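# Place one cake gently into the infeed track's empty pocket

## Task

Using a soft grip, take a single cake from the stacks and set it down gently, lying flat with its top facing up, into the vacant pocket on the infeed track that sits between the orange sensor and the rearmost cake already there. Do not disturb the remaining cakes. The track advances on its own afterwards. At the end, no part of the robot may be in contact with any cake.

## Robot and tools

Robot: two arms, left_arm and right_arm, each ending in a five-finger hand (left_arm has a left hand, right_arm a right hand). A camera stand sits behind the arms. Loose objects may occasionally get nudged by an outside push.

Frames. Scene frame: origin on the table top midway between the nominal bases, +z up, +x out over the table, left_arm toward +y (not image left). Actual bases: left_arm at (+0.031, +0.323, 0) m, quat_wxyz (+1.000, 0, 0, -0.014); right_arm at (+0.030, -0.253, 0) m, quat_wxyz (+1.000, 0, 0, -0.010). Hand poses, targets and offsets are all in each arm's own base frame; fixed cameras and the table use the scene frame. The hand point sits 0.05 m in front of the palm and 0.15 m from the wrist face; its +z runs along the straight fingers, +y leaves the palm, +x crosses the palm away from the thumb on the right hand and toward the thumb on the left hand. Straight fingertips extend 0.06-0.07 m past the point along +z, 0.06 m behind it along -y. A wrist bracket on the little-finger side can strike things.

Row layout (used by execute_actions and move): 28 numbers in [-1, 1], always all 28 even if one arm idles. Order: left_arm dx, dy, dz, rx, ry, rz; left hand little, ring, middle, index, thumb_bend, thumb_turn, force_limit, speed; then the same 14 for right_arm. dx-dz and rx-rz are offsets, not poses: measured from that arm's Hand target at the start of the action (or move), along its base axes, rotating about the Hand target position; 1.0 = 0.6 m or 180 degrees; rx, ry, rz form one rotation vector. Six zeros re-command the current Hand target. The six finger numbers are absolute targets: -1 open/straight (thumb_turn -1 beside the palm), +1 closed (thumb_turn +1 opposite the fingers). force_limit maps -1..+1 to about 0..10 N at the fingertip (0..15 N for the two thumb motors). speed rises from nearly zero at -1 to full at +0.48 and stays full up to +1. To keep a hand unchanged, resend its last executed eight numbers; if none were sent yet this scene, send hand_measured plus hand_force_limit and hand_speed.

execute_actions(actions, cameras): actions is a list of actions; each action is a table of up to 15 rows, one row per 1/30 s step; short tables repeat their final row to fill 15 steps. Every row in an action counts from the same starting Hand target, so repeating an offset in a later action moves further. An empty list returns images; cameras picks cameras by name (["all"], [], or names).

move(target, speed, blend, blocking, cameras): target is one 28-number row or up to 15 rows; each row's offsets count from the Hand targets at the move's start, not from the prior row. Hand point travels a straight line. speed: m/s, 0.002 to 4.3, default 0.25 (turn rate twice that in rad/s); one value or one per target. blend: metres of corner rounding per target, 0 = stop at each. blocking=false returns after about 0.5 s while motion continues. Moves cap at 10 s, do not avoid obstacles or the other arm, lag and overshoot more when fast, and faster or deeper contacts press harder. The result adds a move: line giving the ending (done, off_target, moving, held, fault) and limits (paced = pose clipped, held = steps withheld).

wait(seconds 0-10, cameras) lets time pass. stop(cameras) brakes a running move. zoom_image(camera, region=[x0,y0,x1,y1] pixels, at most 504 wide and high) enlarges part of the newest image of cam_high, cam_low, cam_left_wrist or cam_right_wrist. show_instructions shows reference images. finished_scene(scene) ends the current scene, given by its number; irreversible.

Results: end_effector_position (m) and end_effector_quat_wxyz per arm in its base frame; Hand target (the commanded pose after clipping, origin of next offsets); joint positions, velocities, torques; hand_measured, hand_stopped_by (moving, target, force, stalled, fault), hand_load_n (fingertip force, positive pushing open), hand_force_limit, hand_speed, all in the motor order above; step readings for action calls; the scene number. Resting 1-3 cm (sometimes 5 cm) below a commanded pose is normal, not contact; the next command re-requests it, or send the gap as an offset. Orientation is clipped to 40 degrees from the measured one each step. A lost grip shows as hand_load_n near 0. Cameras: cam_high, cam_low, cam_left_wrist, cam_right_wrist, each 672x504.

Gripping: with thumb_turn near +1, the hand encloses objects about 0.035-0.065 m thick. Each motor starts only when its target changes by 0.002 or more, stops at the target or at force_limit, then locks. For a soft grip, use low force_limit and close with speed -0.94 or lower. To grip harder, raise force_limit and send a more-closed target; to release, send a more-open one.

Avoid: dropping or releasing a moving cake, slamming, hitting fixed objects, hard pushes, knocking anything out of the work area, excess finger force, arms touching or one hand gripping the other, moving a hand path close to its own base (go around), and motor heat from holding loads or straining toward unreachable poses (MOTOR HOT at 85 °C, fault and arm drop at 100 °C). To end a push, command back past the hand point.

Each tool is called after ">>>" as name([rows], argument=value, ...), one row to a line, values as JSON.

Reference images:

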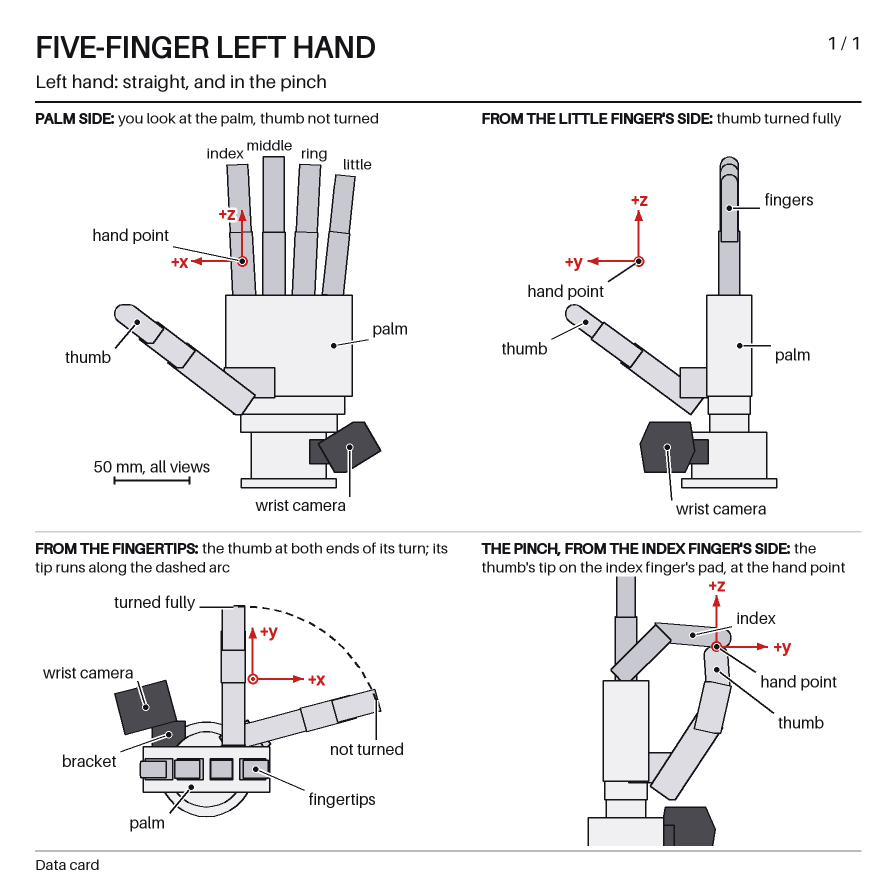

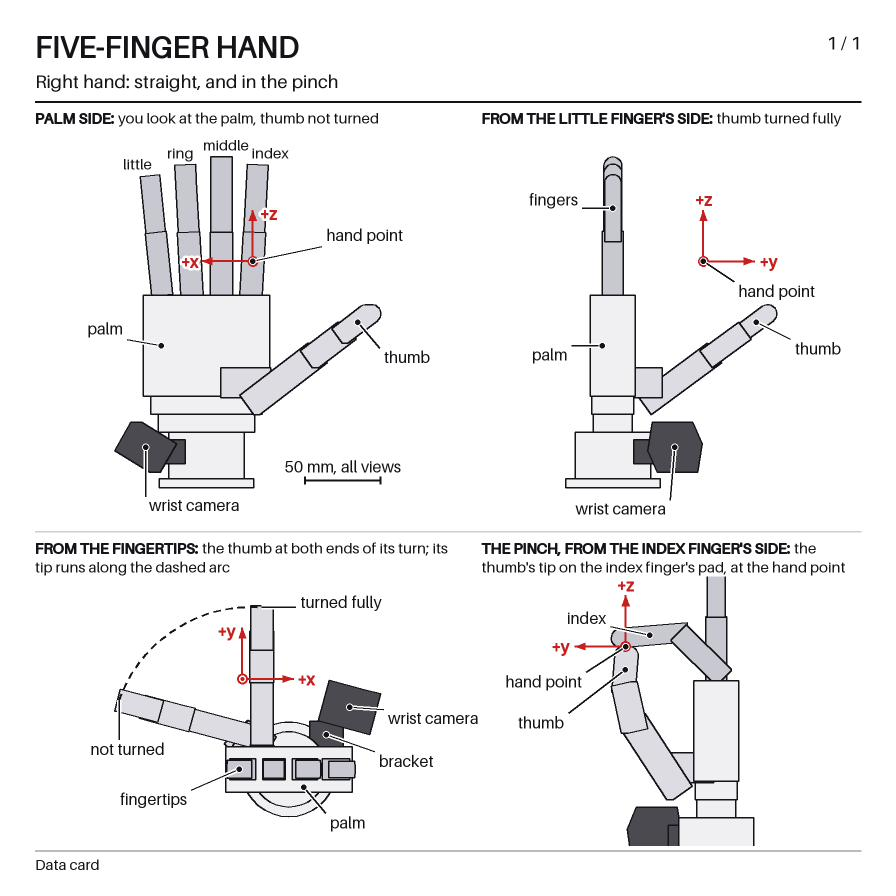

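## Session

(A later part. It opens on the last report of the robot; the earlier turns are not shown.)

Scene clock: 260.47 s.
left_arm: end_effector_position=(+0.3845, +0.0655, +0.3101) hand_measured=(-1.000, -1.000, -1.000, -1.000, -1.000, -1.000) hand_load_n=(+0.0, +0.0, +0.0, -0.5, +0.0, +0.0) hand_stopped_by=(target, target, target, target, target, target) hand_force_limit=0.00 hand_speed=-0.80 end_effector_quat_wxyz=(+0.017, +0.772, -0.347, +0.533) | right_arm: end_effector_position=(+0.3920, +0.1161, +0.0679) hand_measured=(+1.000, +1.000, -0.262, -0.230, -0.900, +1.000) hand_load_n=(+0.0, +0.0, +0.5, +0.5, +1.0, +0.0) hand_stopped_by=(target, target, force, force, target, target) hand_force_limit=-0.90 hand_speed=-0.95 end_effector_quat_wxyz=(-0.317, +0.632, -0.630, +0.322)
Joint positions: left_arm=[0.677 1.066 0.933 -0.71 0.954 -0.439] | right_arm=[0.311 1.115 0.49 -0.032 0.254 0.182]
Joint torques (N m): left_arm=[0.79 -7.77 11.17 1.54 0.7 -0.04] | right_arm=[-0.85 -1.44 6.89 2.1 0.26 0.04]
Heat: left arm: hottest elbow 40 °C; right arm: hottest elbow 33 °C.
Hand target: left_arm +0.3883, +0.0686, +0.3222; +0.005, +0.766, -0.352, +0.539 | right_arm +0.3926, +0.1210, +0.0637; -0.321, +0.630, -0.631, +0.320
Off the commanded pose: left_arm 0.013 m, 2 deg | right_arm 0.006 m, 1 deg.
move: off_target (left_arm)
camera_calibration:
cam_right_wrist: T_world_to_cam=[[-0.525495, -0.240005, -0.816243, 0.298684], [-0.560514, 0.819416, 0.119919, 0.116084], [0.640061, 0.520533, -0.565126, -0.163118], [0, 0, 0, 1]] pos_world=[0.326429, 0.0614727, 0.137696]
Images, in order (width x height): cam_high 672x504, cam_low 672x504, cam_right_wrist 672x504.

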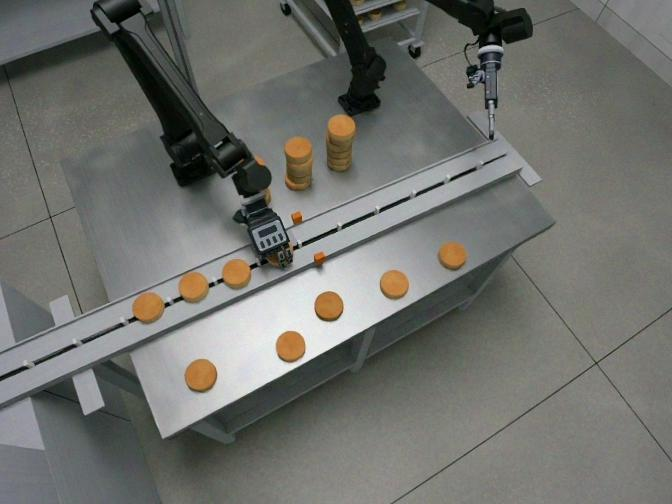

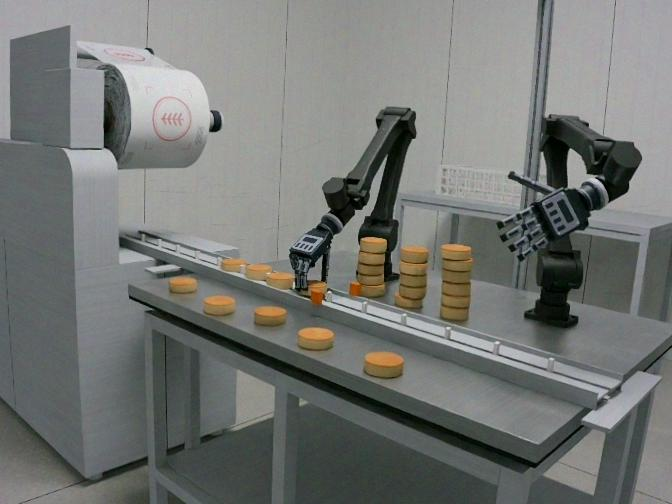

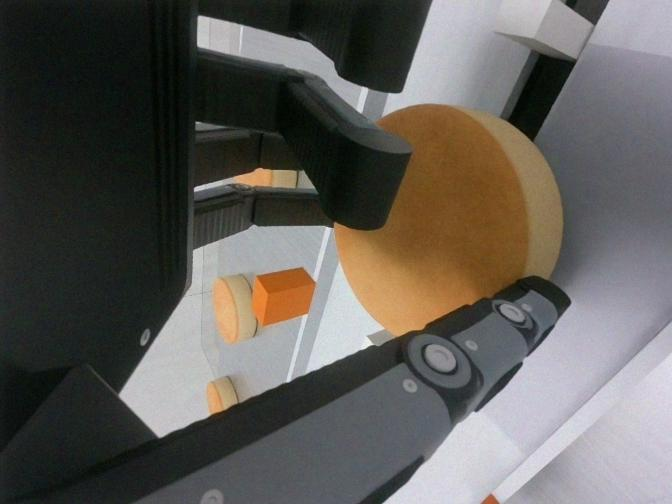

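>>> move(target=[0,0,0,0,0,0,-1,-1,-1,-1,-1,-1,0,-0.8,0,0,-0.0067,0,0,0,1,1,-0.2,-0.2,-0.9,1,-0.9,-0.95], speed=0.02, cameras=["cam_high","cam_low","cam_right_wrist"])

>>> zoom_image(camera="cam_high", region=[255, 215, 315, 275])

>>> zoom_image(camera="cam_low", region=[260, 250, 340, 330])

Scene clock: 267.40 s.
left_arm: end_effector_position=(+0.3845, +0.0655, +0.3101) hand_measured=(-1.000, -1.000, -1.000, -1.000, -1.000, -1.000) hand_load_n=(+0.0, +0.0, +0.0, +0.0, +0.0, +0.5) hand_stopped_by=(target, target, target, target, target, target) hand_force_limit=0.00 hand_speed=-0.80 end_effector_quat_wxyz=(+0.017, +0.772, -0.347, +0.533) | right_arm: end_effector_position=(+0.3922, +0.1161, +0.0640) hand_measured=(+1.000, +1.000, -0.262, -0.230, -0.900, +1.000) hand_load_n=(+0.0, +0.5, +0.0, +0.5, +1.0, +0.0) hand_stopped_by=(target, target, force, force, target, target) hand_force_limit=-0.90 hand_speed=-0.95 end_effector_quat_wxyz=(-0.317, +0.632, -0.630, +0.322)
Joint positions: left_arm=[0.677 1.066 0.933 -0.71 0.954 -0.439] | right_arm=[0.311 1.125 0.484 -0.015 0.254 0.182]
Joint torques (N m): left_arm=[0.79 -7.71 11.15 1.52 0.7 -0.04] | right_arm=[-1.14 -1.96 6.78 2.13 0.27 0.05]
Heat: left arm: hottest elbow 40 °C; right arm: hottest elbow 32 °C.
Hand target: left_arm +0.3883, +0.0686, +0.3222; +0.005, +0.766, -0.352, +0.539 | right_arm +0.3926, +0.1210, +0.0597; -0.321, +0.630, -0.631, +0.320
Off the commanded pose: left_arm 0.013 m, 2 deg | right_arm 0.007 m, 1 deg.
move: off_target (left_arm)
camera_calibration:
cam_right_wrist: T_world_to_cam=[[-0.52518, -0.239921, -0.81647, 0.295553], [-0.56059, 0.81938, 0.119814, 0.116623], [0.640254, 0.520629, -0.564819, -0.165611], [0, 0, 0, 1]] pos_world=[0.32663, 0.0615729, 0.133797]
Images, in order (width x height): cam_high 672x504, cam_low 672x504, cam_right_wrist 672x504.

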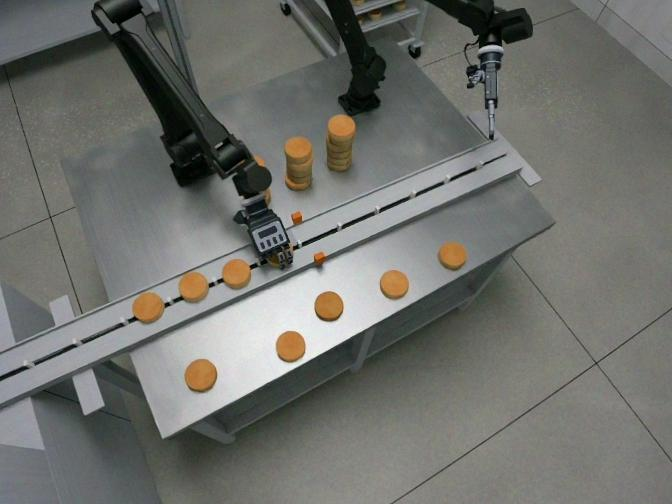

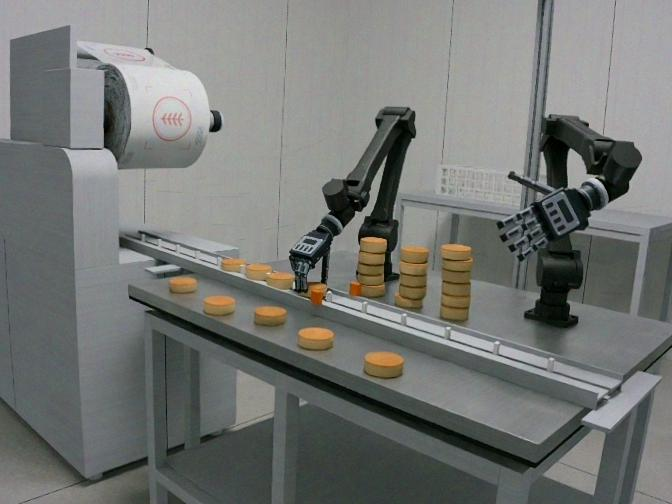

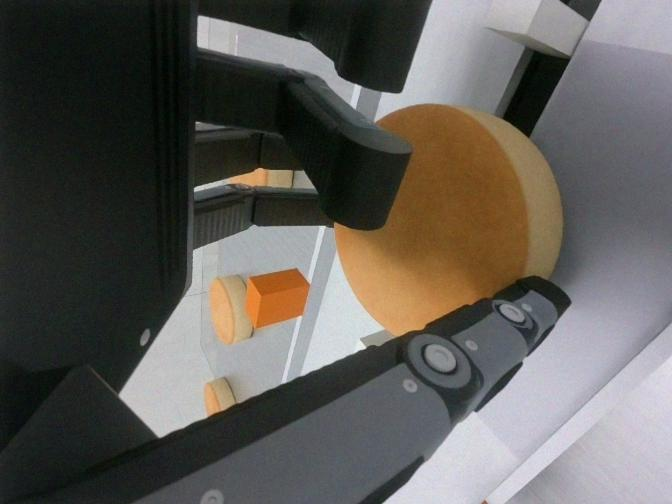

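Scaled by 8.400 from the camera's 672x504 image, which has a finer 960x720 frame.

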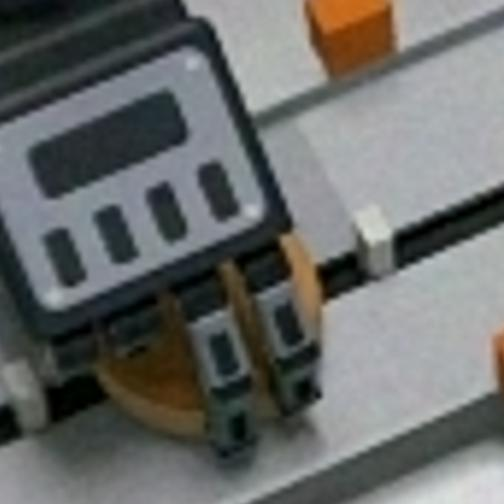

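Scaled by 6.300 from the camera's 672x504 image, which has a finer 960x720 frame.

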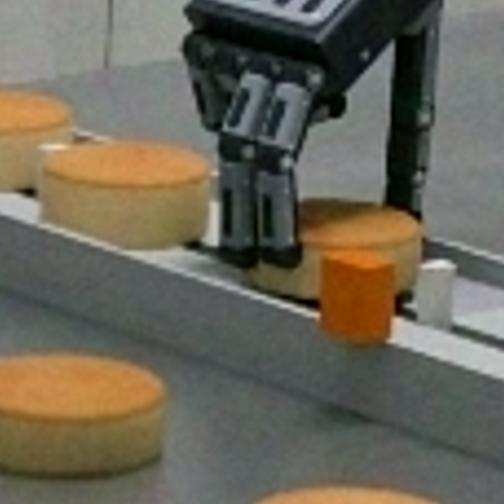

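>>> move(target=[0,0,0,0,0,0,-1,-1,-1,-1,-1,-1,0,-0.8,0,0,-0.005,0,0,0,1,1,-0.2,-0.2,-0.9,1,-0.9,-0.95], speed=0.02, cameras=["cam_high","cam_low","cam_right_wrist"])

>>> zoom_image(camera="cam_high", region=[255, 215, 315, 275])

>>> zoom_image(camera="cam_low", region=[260, 250, 340, 330])

Scene clock: 273.17 s.
left_arm: end_effector_position=(+0.3845, +0.0655, +0.3101) hand_measured=(-1.000, -1.000, -1.000, -1.000, -1.000, -1.000) hand_load_n=(+0.0, +0.0, +0.0, +0.0, +0.0, +0.0) hand_stopped_by=(target, target, target, target, target, target) hand_force_limit=0.00 hand_speed=-0.80 end_effector_quat_wxyz=(+0.017, +0.772, -0.347, +0.533) | right_arm: end_effector_position=(+0.3921, +0.1161, +0.0609) hand_measured=(+1.000, +1.000, -0.262, -0.230, -0.900, +1.000) hand_load_n=(+0.0, +0.0, +0.5, +0.5, +1.0, +0.0) hand_stopped_by=(target, target, force, force, target, target) hand_force_limit=-0.90 hand_speed=-0.95 end_effector_quat_wxyz=(-0.317, +0.632, -0.630, +0.322)
Joint positions: left_arm=[0.677 1.066 0.933 -0.71 0.954 -0.439] | right_arm=[0.311 1.133 0.479 -0.003 0.254 0.182]
Joint torques (N m): left_arm=[0.79 -7.77 11.17 1.54 0.7 -0.04] | right_arm=[-1.14 -1.61 6.69 2.14 0.26 0.04]
Heat: left arm: hottest elbow 40 °C; right arm: hottest elbow 32 °C.
Hand target: left_arm +0.3883, +0.0686, +0.3222; +0.005, +0.766, -0.352, +0.539 | right_arm +0.3925, +0.1210, +0.0566; -0.321, +0.630, -0.631, +0.320
Off the commanded pose: left_arm 0.013 m, 2 deg | right_arm 0.007 m, 1 deg.
move: off_target (left_arm)
camera_calibration:
cam_right_wrist: T_world_to_cam=[[-0.525495, -0.240005, -0.816243, 0.293047], [-0.560514, 0.819416, 0.119919, 0.116898], [0.640061, 0.520533, -0.565126, -0.16719], [0, 0, 0, 1]] pos_world=[0.326529, 0.0615727, 0.130696]
Images, in order (width x height): cam_high 672x504, cam_low 672x504, cam_right_wrist 672x504.

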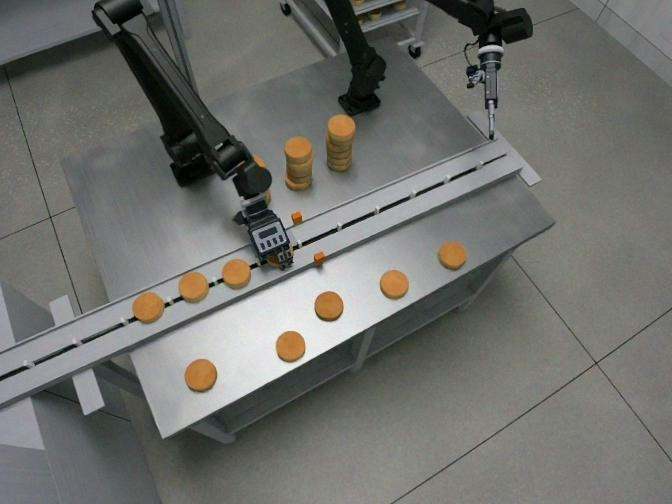

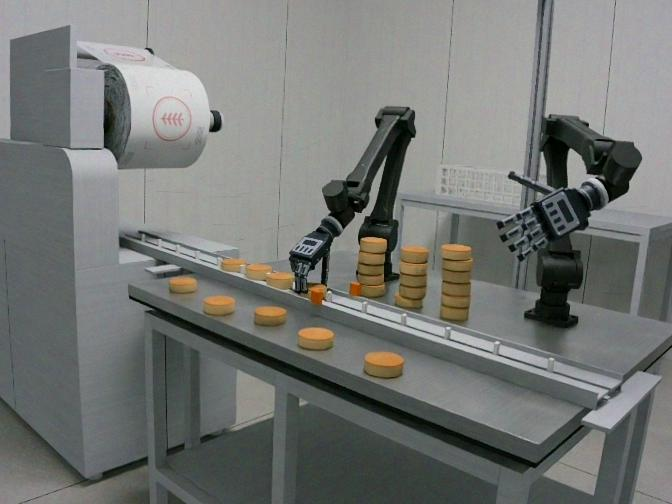

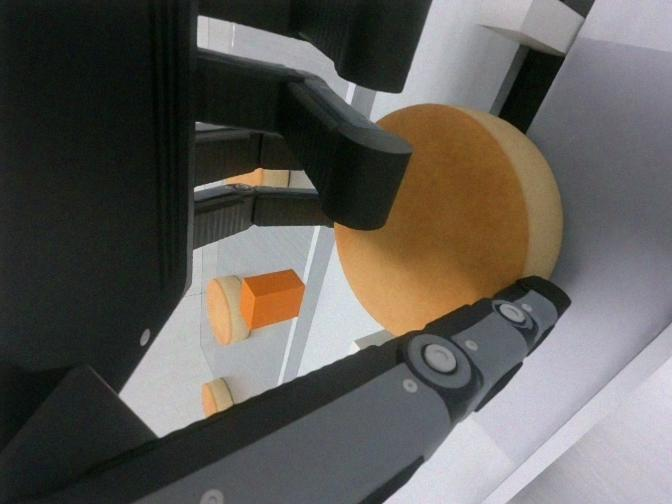

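Scaled by 8.400 from the camera's 672x504 image, which has a finer 960x720 frame.

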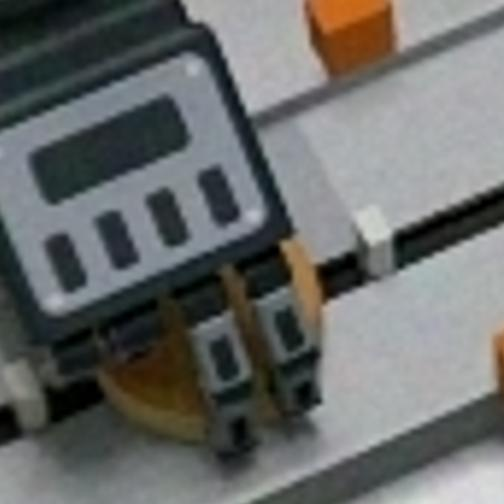

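Scaled by 6.300 from the camera's 672x504 image, which has a finer 960x720 frame.

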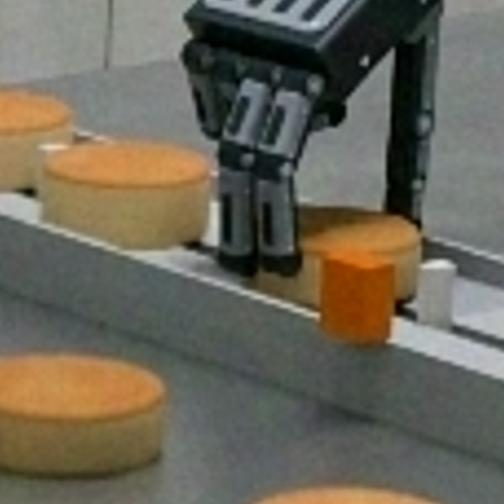

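>>> move(target=[0,0,0,0,0,0,-1,-1,-1,-1,-1,-1,0,-0.8,0,0,-0.0035,0,0,0,1,1,-0.2,-0.2,-0.9,1,-0.9,-0.95], speed=0.02, cameras=["cam_high","cam_low","cam_right_wrist"])

>>> zoom_image(camera="cam_low", region=[280, 260, 340, 320])

>>> zoom_image(camera="cam_right_wrist", region=[320, 60, 620, 360])

Scene clock: 279.00 s.
left_arm: end_effector_position=(+0.3845, +0.0655, +0.3101) hand_measured=(-1.000, -1.000, -1.000, -1.000, -1.000, -1.000) hand_load_n=(+0.0, +0.0, -0.5, +0.0, +0.0, +0.0) hand_stopped_by=(target, target, target, target, target, target) hand_force_limit=0.00 hand_speed=-0.80 end_effector_quat_wxyz=(+0.017, +0.772, -0.347, +0.533) | right_arm: end_effector_position=(+0.3922, +0.1161, +0.0590) hand_measured=(+1.000, +1.000, -0.262, -0.230, -0.900, +1.000) hand_load_n=(+0.0, +0.0, +0.0, +0.5, +0.5, +0.0) hand_stopped_by=(target, target, force, force, target, target) hand_force_limit=-0.90 hand_speed=-0.95 end_effector_quat_wxyz=(-0.317, +0.632, -0.630, +0.322)
Joint positions: left_arm=[0.677 1.066 0.933 -0.71 0.954 -0.439] | right_arm=[0.311 1.138 0.476 0.006 0.254 0.182]
Joint torques (N m): left_arm=[0.79 -7.77 11.15 1.55 0.71 -0.04] | right_arm=[-1.03 -1.67 6.64 2.19 0.26 0.07]
Heat: left arm: hottest elbow 40 °C; right arm: hottest elbow 31 °C.
Hand target: left_arm +0.3883, +0.0686, +0.3222; +0.005, +0.766, -0.352, +0.539 | right_arm +0.3925, +0.1210, +0.0546; -0.321, +0.630, -0.631, +0.320
Off the commanded pose: left_arm 0.013 m, 2 deg | right_arm 0.007 m, 1 deg.
move: off_target (left_arm)
camera_calibration:
cam_right_wrist: T_world_to_cam=[[-0.52518, -0.239921, -0.81647, 0.291389], [-0.56059, 0.81938, 0.119814, 0.117234], [0.640254, 0.520629, -0.564819, -0.168492], [0, 0, 0, 1]] pos_world=[0.32663, 0.0615729, 0.128697]
Images, in order (width x height): cam_high 672x504, cam_low 672x504, cam_right_wrist 672x504.

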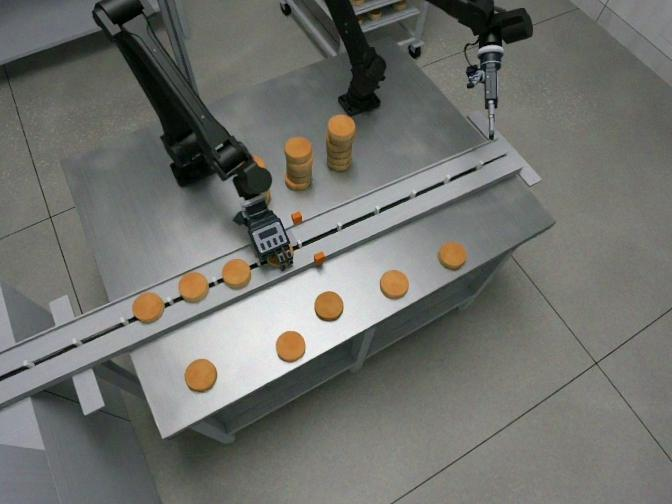

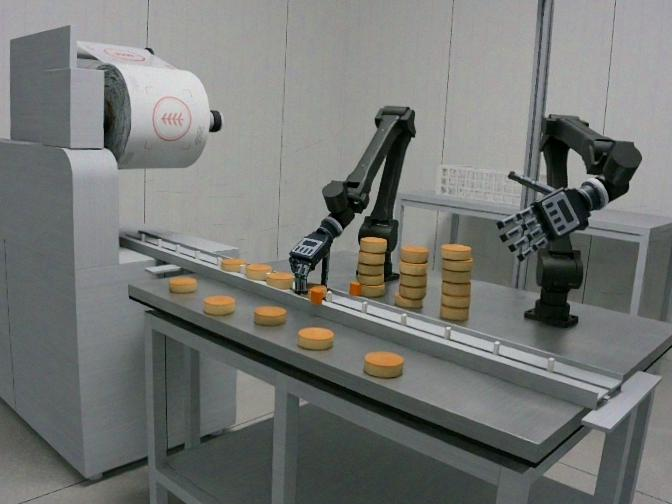

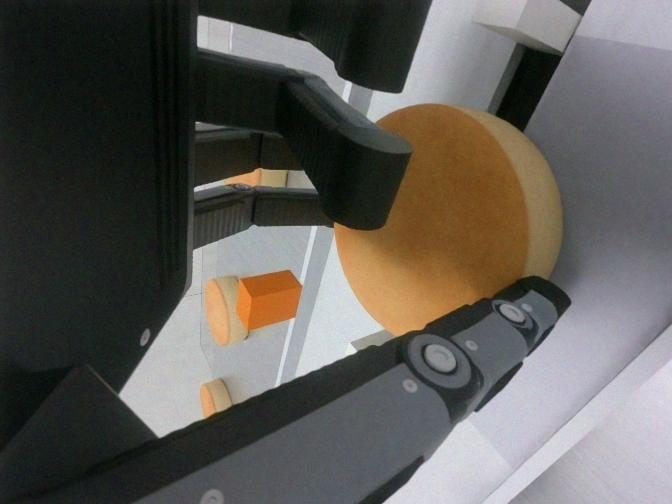

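Scaled by 8.400 from the camera's 672x504 image, which has a finer 960x720 frame.

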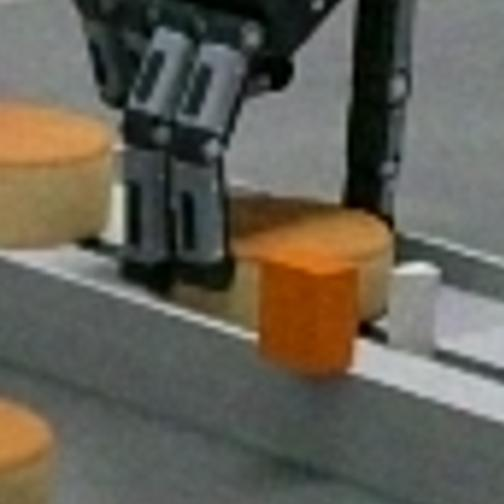

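Scaled by 1.680 from the camera's 672x504 image, which has a finer 960x720 frame.

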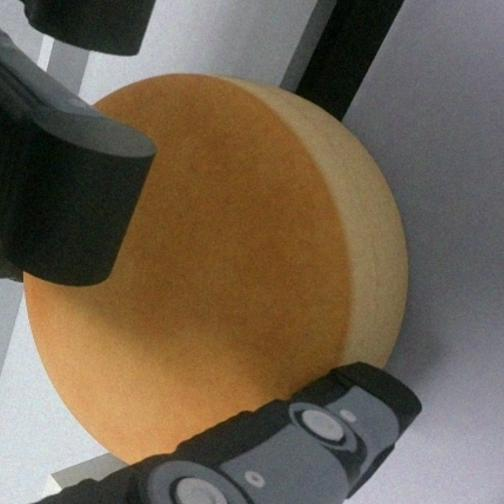

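>>> move(target=[0,0,0,0,0,0,-1,-1,-1,-1,-1,-1,0,-0.8,0,0,-0.004,0,0,0,1,1,-0.2,-0.2,-0.9,1,-0.9,-0.95], speed=0.02, cameras=["cam_high","cam_low","cam_right_wrist"])

>>> zoom_image(camera="cam_low", region=[280, 260, 340, 320])

>>> zoom_image(camera="cam_right_wrist", region=[320, 60, 620, 360])

Scene clock: 290.07 s.
left_arm: end_effector_position=(+0.3845, +0.0655, +0.3101) hand_measured=(-1.000, -1.000, -1.000, -1.000, -1.000, -1.000) hand_load_n=(+0.0, +0.0, +0.0, +0.0, +0.0, -0.5) hand_stopped_by=(target, target, target, target, target, target) hand_force_limit=0.00 hand_speed=-0.80 end_effector_quat_wxyz=(+0.017, +0.772, -0.347, +0.533) | right_arm: end_effector_position=(+0.3933, +0.1165, +0.0581) hand_measured=(+1.000, +1.000, -0.262, -0.230, -0.900, +1.000) hand_load_n=(+0.0, +0.0, +0.5, +0.5, +0.5, +0.0) hand_stopped_by=(target, target, force, force, target, target) hand_force_limit=-0.90 hand_speed=-0.95 end_effector_quat_wxyz=(-0.319, +0.631, -0.629, +0.323)
Joint positions: left_arm=[0.677 1.066 0.933 -0.71 0.954 -0.439] | right_arm=[0.311 1.144 0.474 0.017 0.254 0.183]
Joint torques (N m): left_arm=[0.73 -7.71 11.17 1.54 0.71 -0.04] | right_arm=[-1.08 -1.9 6.41 2.14 0.27 0.05]
Heat: left arm: hottest elbow 40 °C; right arm: hottest elbow 32 °C.
Hand target: left_arm +0.3883, +0.0686, +0.3222; +0.005, +0.766, -0.352, +0.539 | right_arm +0.3926, +0.1210, +0.0521; -0.321, +0.630, -0.631, +0.320
Off the commanded pose: left_arm 0.013 m, 2 deg | right_arm 0.007 m, 0 deg.
move: off_target (left_arm)
camera_calibration:
cam_right_wrist: T_world_to_cam=[[-0.521926, -0.238551, -0.818955, 0.289997], [-0.560896, 0.819317, 0.118807, 0.117826], [0.642642, 0.521357, -0.561425, -0.171153], [0, 0, 0, 1]] pos_world=[0.327435, 0.0618746, 0.127407]
Images, in order (width x height): cam_high 672x504, cam_low 672x504, cam_right_wrist 672x504.

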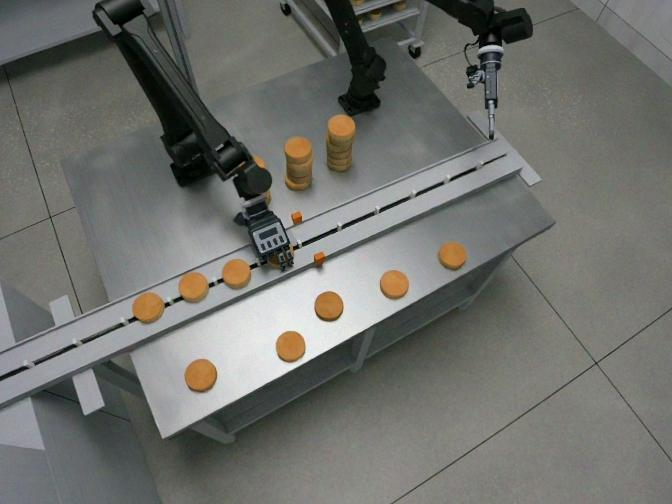

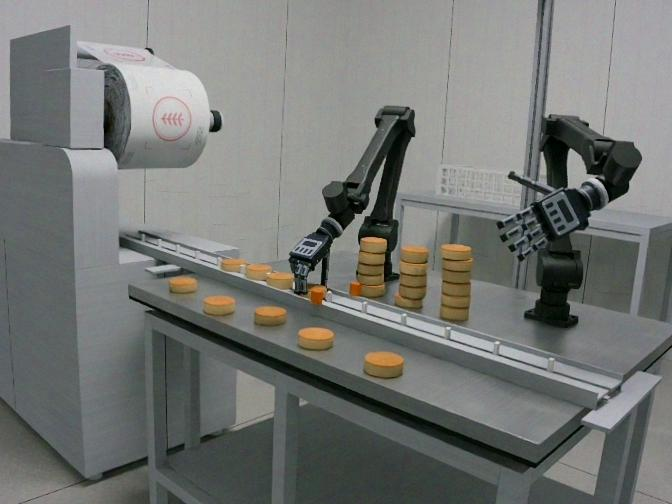

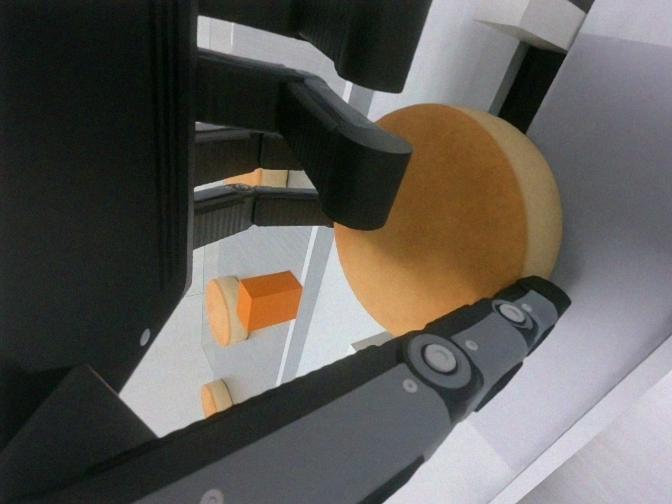

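Scaled by 8.400 from the camera's 672x504 image, which has a finer 960x720 frame.

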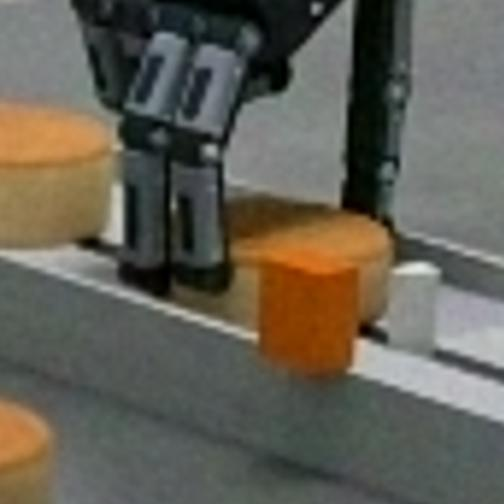

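Scaled by 1.680 from the camera's 672x504 image, which has a finer 960x720 frame.

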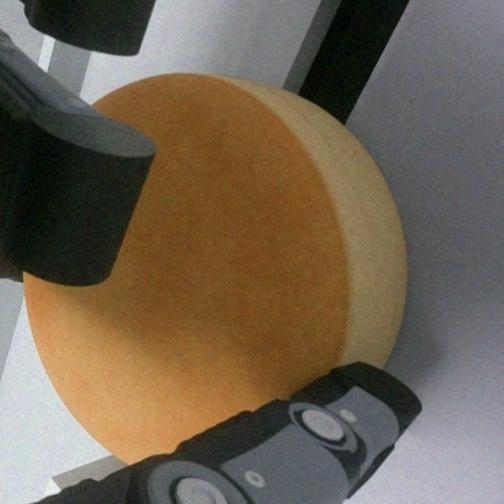

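>>> move(target=[0,0,0,0,0,0,-1,-1,-1,-1,-1,-1,0,-0.8,0,0,0.0015,0,0,0,1,1,-0.5,-0.5,-1,1,-0.9,-0.85], speed=0.02, cameras=["cam_high","cam_low","cam_right_wrist"])

>>> zoom_image(camera="cam_low", region=[270, 250, 340, 320])

>>> zoom_image(camera="cam_high", region=[255, 215, 315, 275])

Scene clock: 298.37 s.
left_arm: end_effector_position=(+0.3845, +0.0655, +0.3101) hand_measured=(-1.000, -1.000, -1.000, -1.000, -1.000, -1.000) hand_load_n=(+0.0, +0.0, +0.0, +0.0, +0.0, -0.5) hand_stopped_by=(target, target, target, target, target, target) hand_force_limit=0.00 hand_speed=-0.80 end_effector_quat_wxyz=(+0.017, +0.772, -0.347, +0.533) | right_arm: end_effector_position=(+0.3873, +0.1160, +0.0555) hand_measured=(+1.000, +1.000, -0.492, -0.500, -1.000, +1.000) hand_load_n=(+0.0, +0.0, -10.5, +0.0, +0.0, +0.0) hand_stopped_by=(target, target, stalled, target, target, target) hand_force_limit=-0.90 hand_speed=-0.85 end_effector_quat_wxyz=(-0.317, +0.632, -0.629, +0.323)
Joint positions: left_arm=[0.677 1.066 0.933 -0.71 0.954 -0.439] | right_arm=[0.317 1.132 0.458 0.017 0.26 0.183]
Joint torques (N m): left_arm=[0.79 -7.71 11.15 1.54 0.7 -0.04] | right_arm=[-1.55 -1.08 7.75 2.02 0.06 0.06]
Heat: left arm: hottest elbow 40 °C; right arm: hottest elbow 31 °C.
Hand target: left_arm +0.3883, +0.0686, +0.3222; +0.005, +0.766, -0.352, +0.539 | right_arm +0.3926, +0.1211, +0.0531; -0.321, +0.630, -0.631, +0.320
Off the commanded pose: left_arm 0.013 m, 2 deg | right_arm 0.008 m, 1 deg.
move: off_target (left_arm)
camera_calibration:
cam_right_wrist: T_world_to_cam=[[-0.523155, -0.242433, -0.817028, 0.285453], [-0.561771, 0.819022, 0.116686, 0.115727], [0.640876, 0.520028, -0.564668, -0.167398], [0, 0, 0, 1]] pos_world=[0.32163, 0.0614716, 0.125195]
Images, in order (width x height): cam_high 672x504, cam_low 672x504, cam_right_wrist 672x504.

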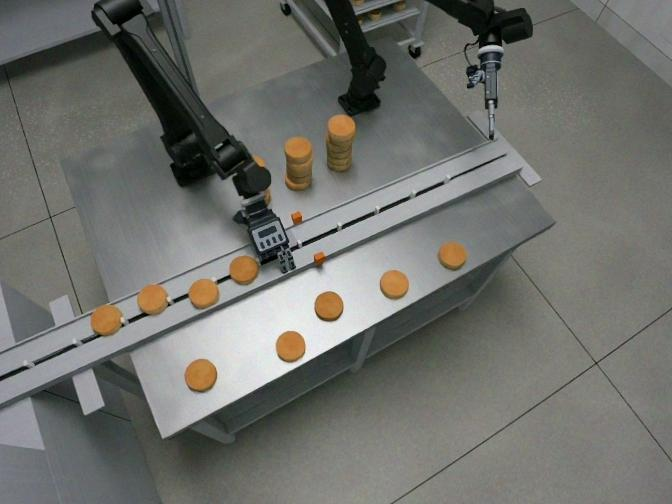

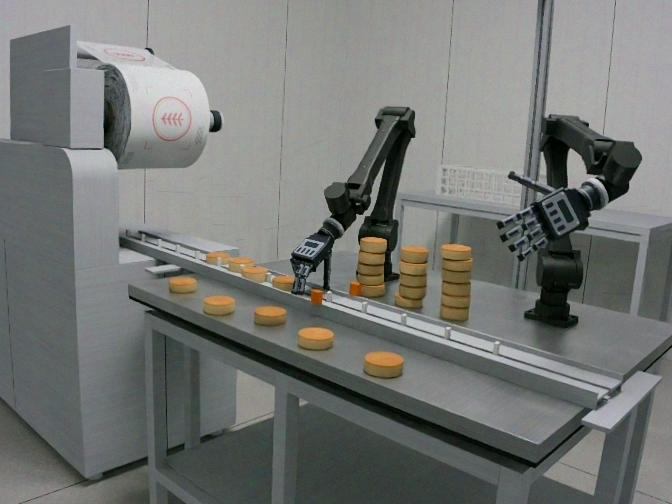

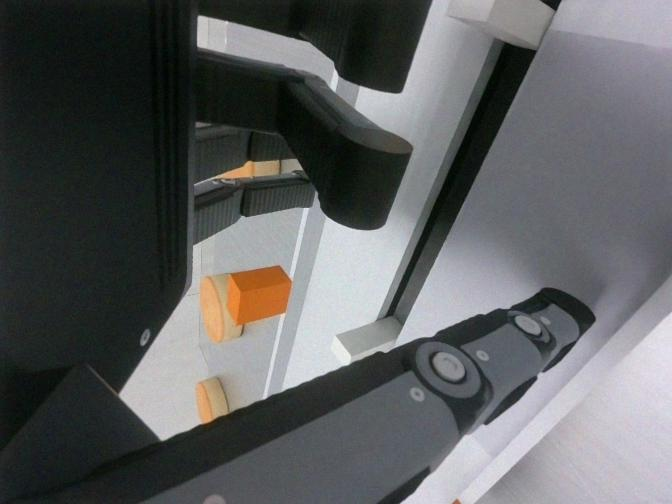

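Scaled by 7.200 from the camera's 672x504 image, which has a finer 960x720 frame.

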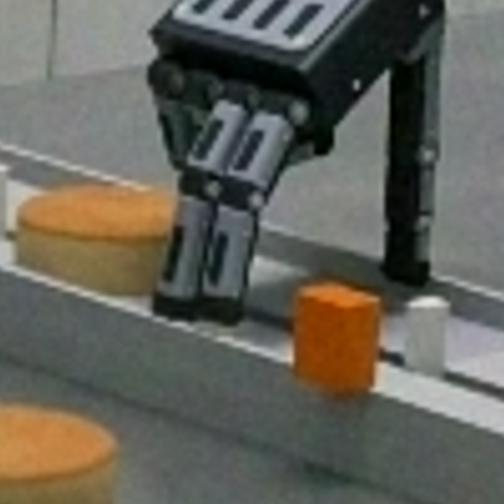

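Scaled by 8.400 from the camera's 672x504 image, which has a finer 960x720 frame.

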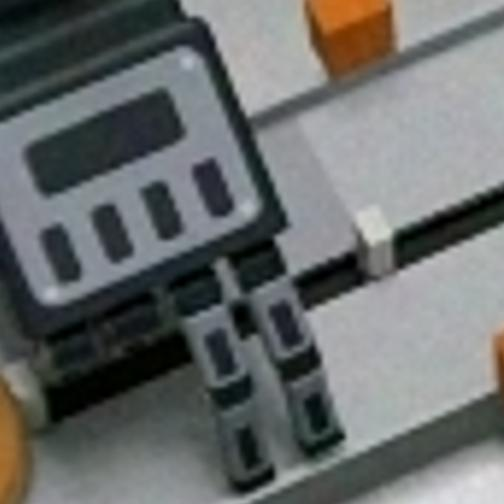

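>>> move([
  [0,0,0,0,0,0,-1,-1,-1,-1,-1,-1,0,-0.8,0,0,0,0,0,0,1,1,-0.35,-0.35,-1,1,-0.5,-0.7],
  [0,0,0,0,0,0,-1,-1,-1,-1,-1,-1,0,-0.8,0,0,0.12,0,0,0,1,1,-0.35,-0.35,-1,1,-0.5,-0.7],
], speed=0.06, cameras=["cam_high","cam_low","cam_right_wrist"])

Scene clock: 303.83 s.
left_arm: end_effector_position=(+0.3845, +0.0655, +0.3101) hand_measured=(-1.000, -1.000, -1.000, -1.000, -1.000, -1.000) hand_load_n=(+0.0, +0.0, +0.0, +0.0, +0.0, -0.5) hand_stopped_by=(target, target, target, target, target, target) hand_force_limit=0.00 hand_speed=-0.80 end_effector_quat_wxyz=(+0.017, +0.772, -0.347, +0.533) | right_arm: end_effector_position=(+0.3815, +0.1142, +0.1039) hand_measured=(+1.000, +1.000, -0.350, -0.350, -1.000, +1.000) hand_load_n=(+0.0, +0.0, +0.0, +0.0, +0.0, +0.0) hand_stopped_by=(target, target, target, target, target, target) hand_force_limit=-0.50 hand_speed=-0.70 end_effector_quat_wxyz=(-0.305, +0.638, -0.632, +0.317)
Joint positions: left_arm=[0.677 1.066 0.933 -0.71 0.954 -0.439] | right_arm=[0.317 1.014 0.553 -0.227 0.26 0.184]
Joint torques (N m): left_arm=[0.79 -7.71 11.15 1.54 0.7 -0.04] | right_arm=[-1.67 -2.67 10.88 0.91 0.04 0.05]
Heat: left arm: hottest elbow 40 °C; right arm: hottest elbow 32 °C.
Hand target: left_arm +0.3883, +0.0686, +0.3222; +0.005, +0.766, -0.352, +0.539 | right_arm +0.3925, +0.1210, +0.1249; -0.320, +0.630, -0.631, +0.320
Off the commanded pose: left_arm 0.013 m, 2 deg | right_arm 0.025 m, 2 deg.
move: off_target (left_arm, right_arm)
camera_calibration:
cam_right_wrist: T_world_to_cam=[[-0.547589, -0.249224, -0.79877, 0.329724], [-0.557523, 0.820513, 0.126197, 0.105492], [0.62395, 0.514437, -0.588252, -0.12585], [0, 0, 0, 1]] pos_world=[0.317891, 0.0603586, 0.176029]
Images, in order (width x height): cam_high 672x504, cam_low 672x504, cam_right_wrist 672x504.

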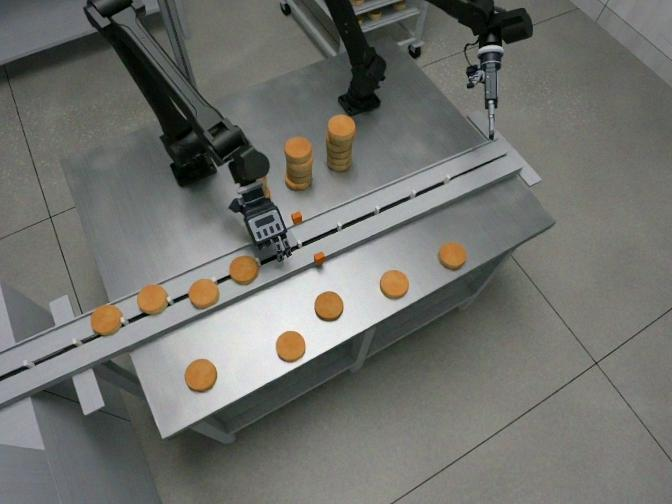

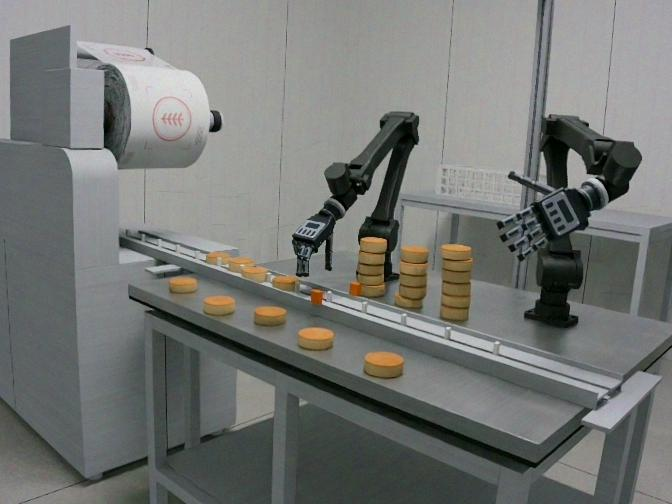

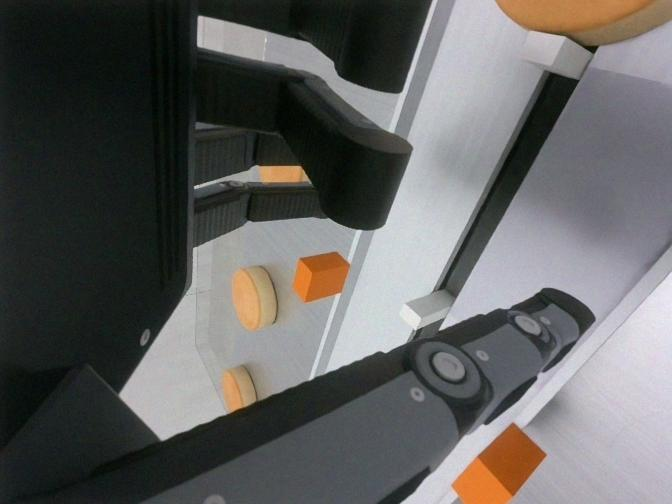

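>>> finished_scene(scene=2)

The scene is finished: the task was done.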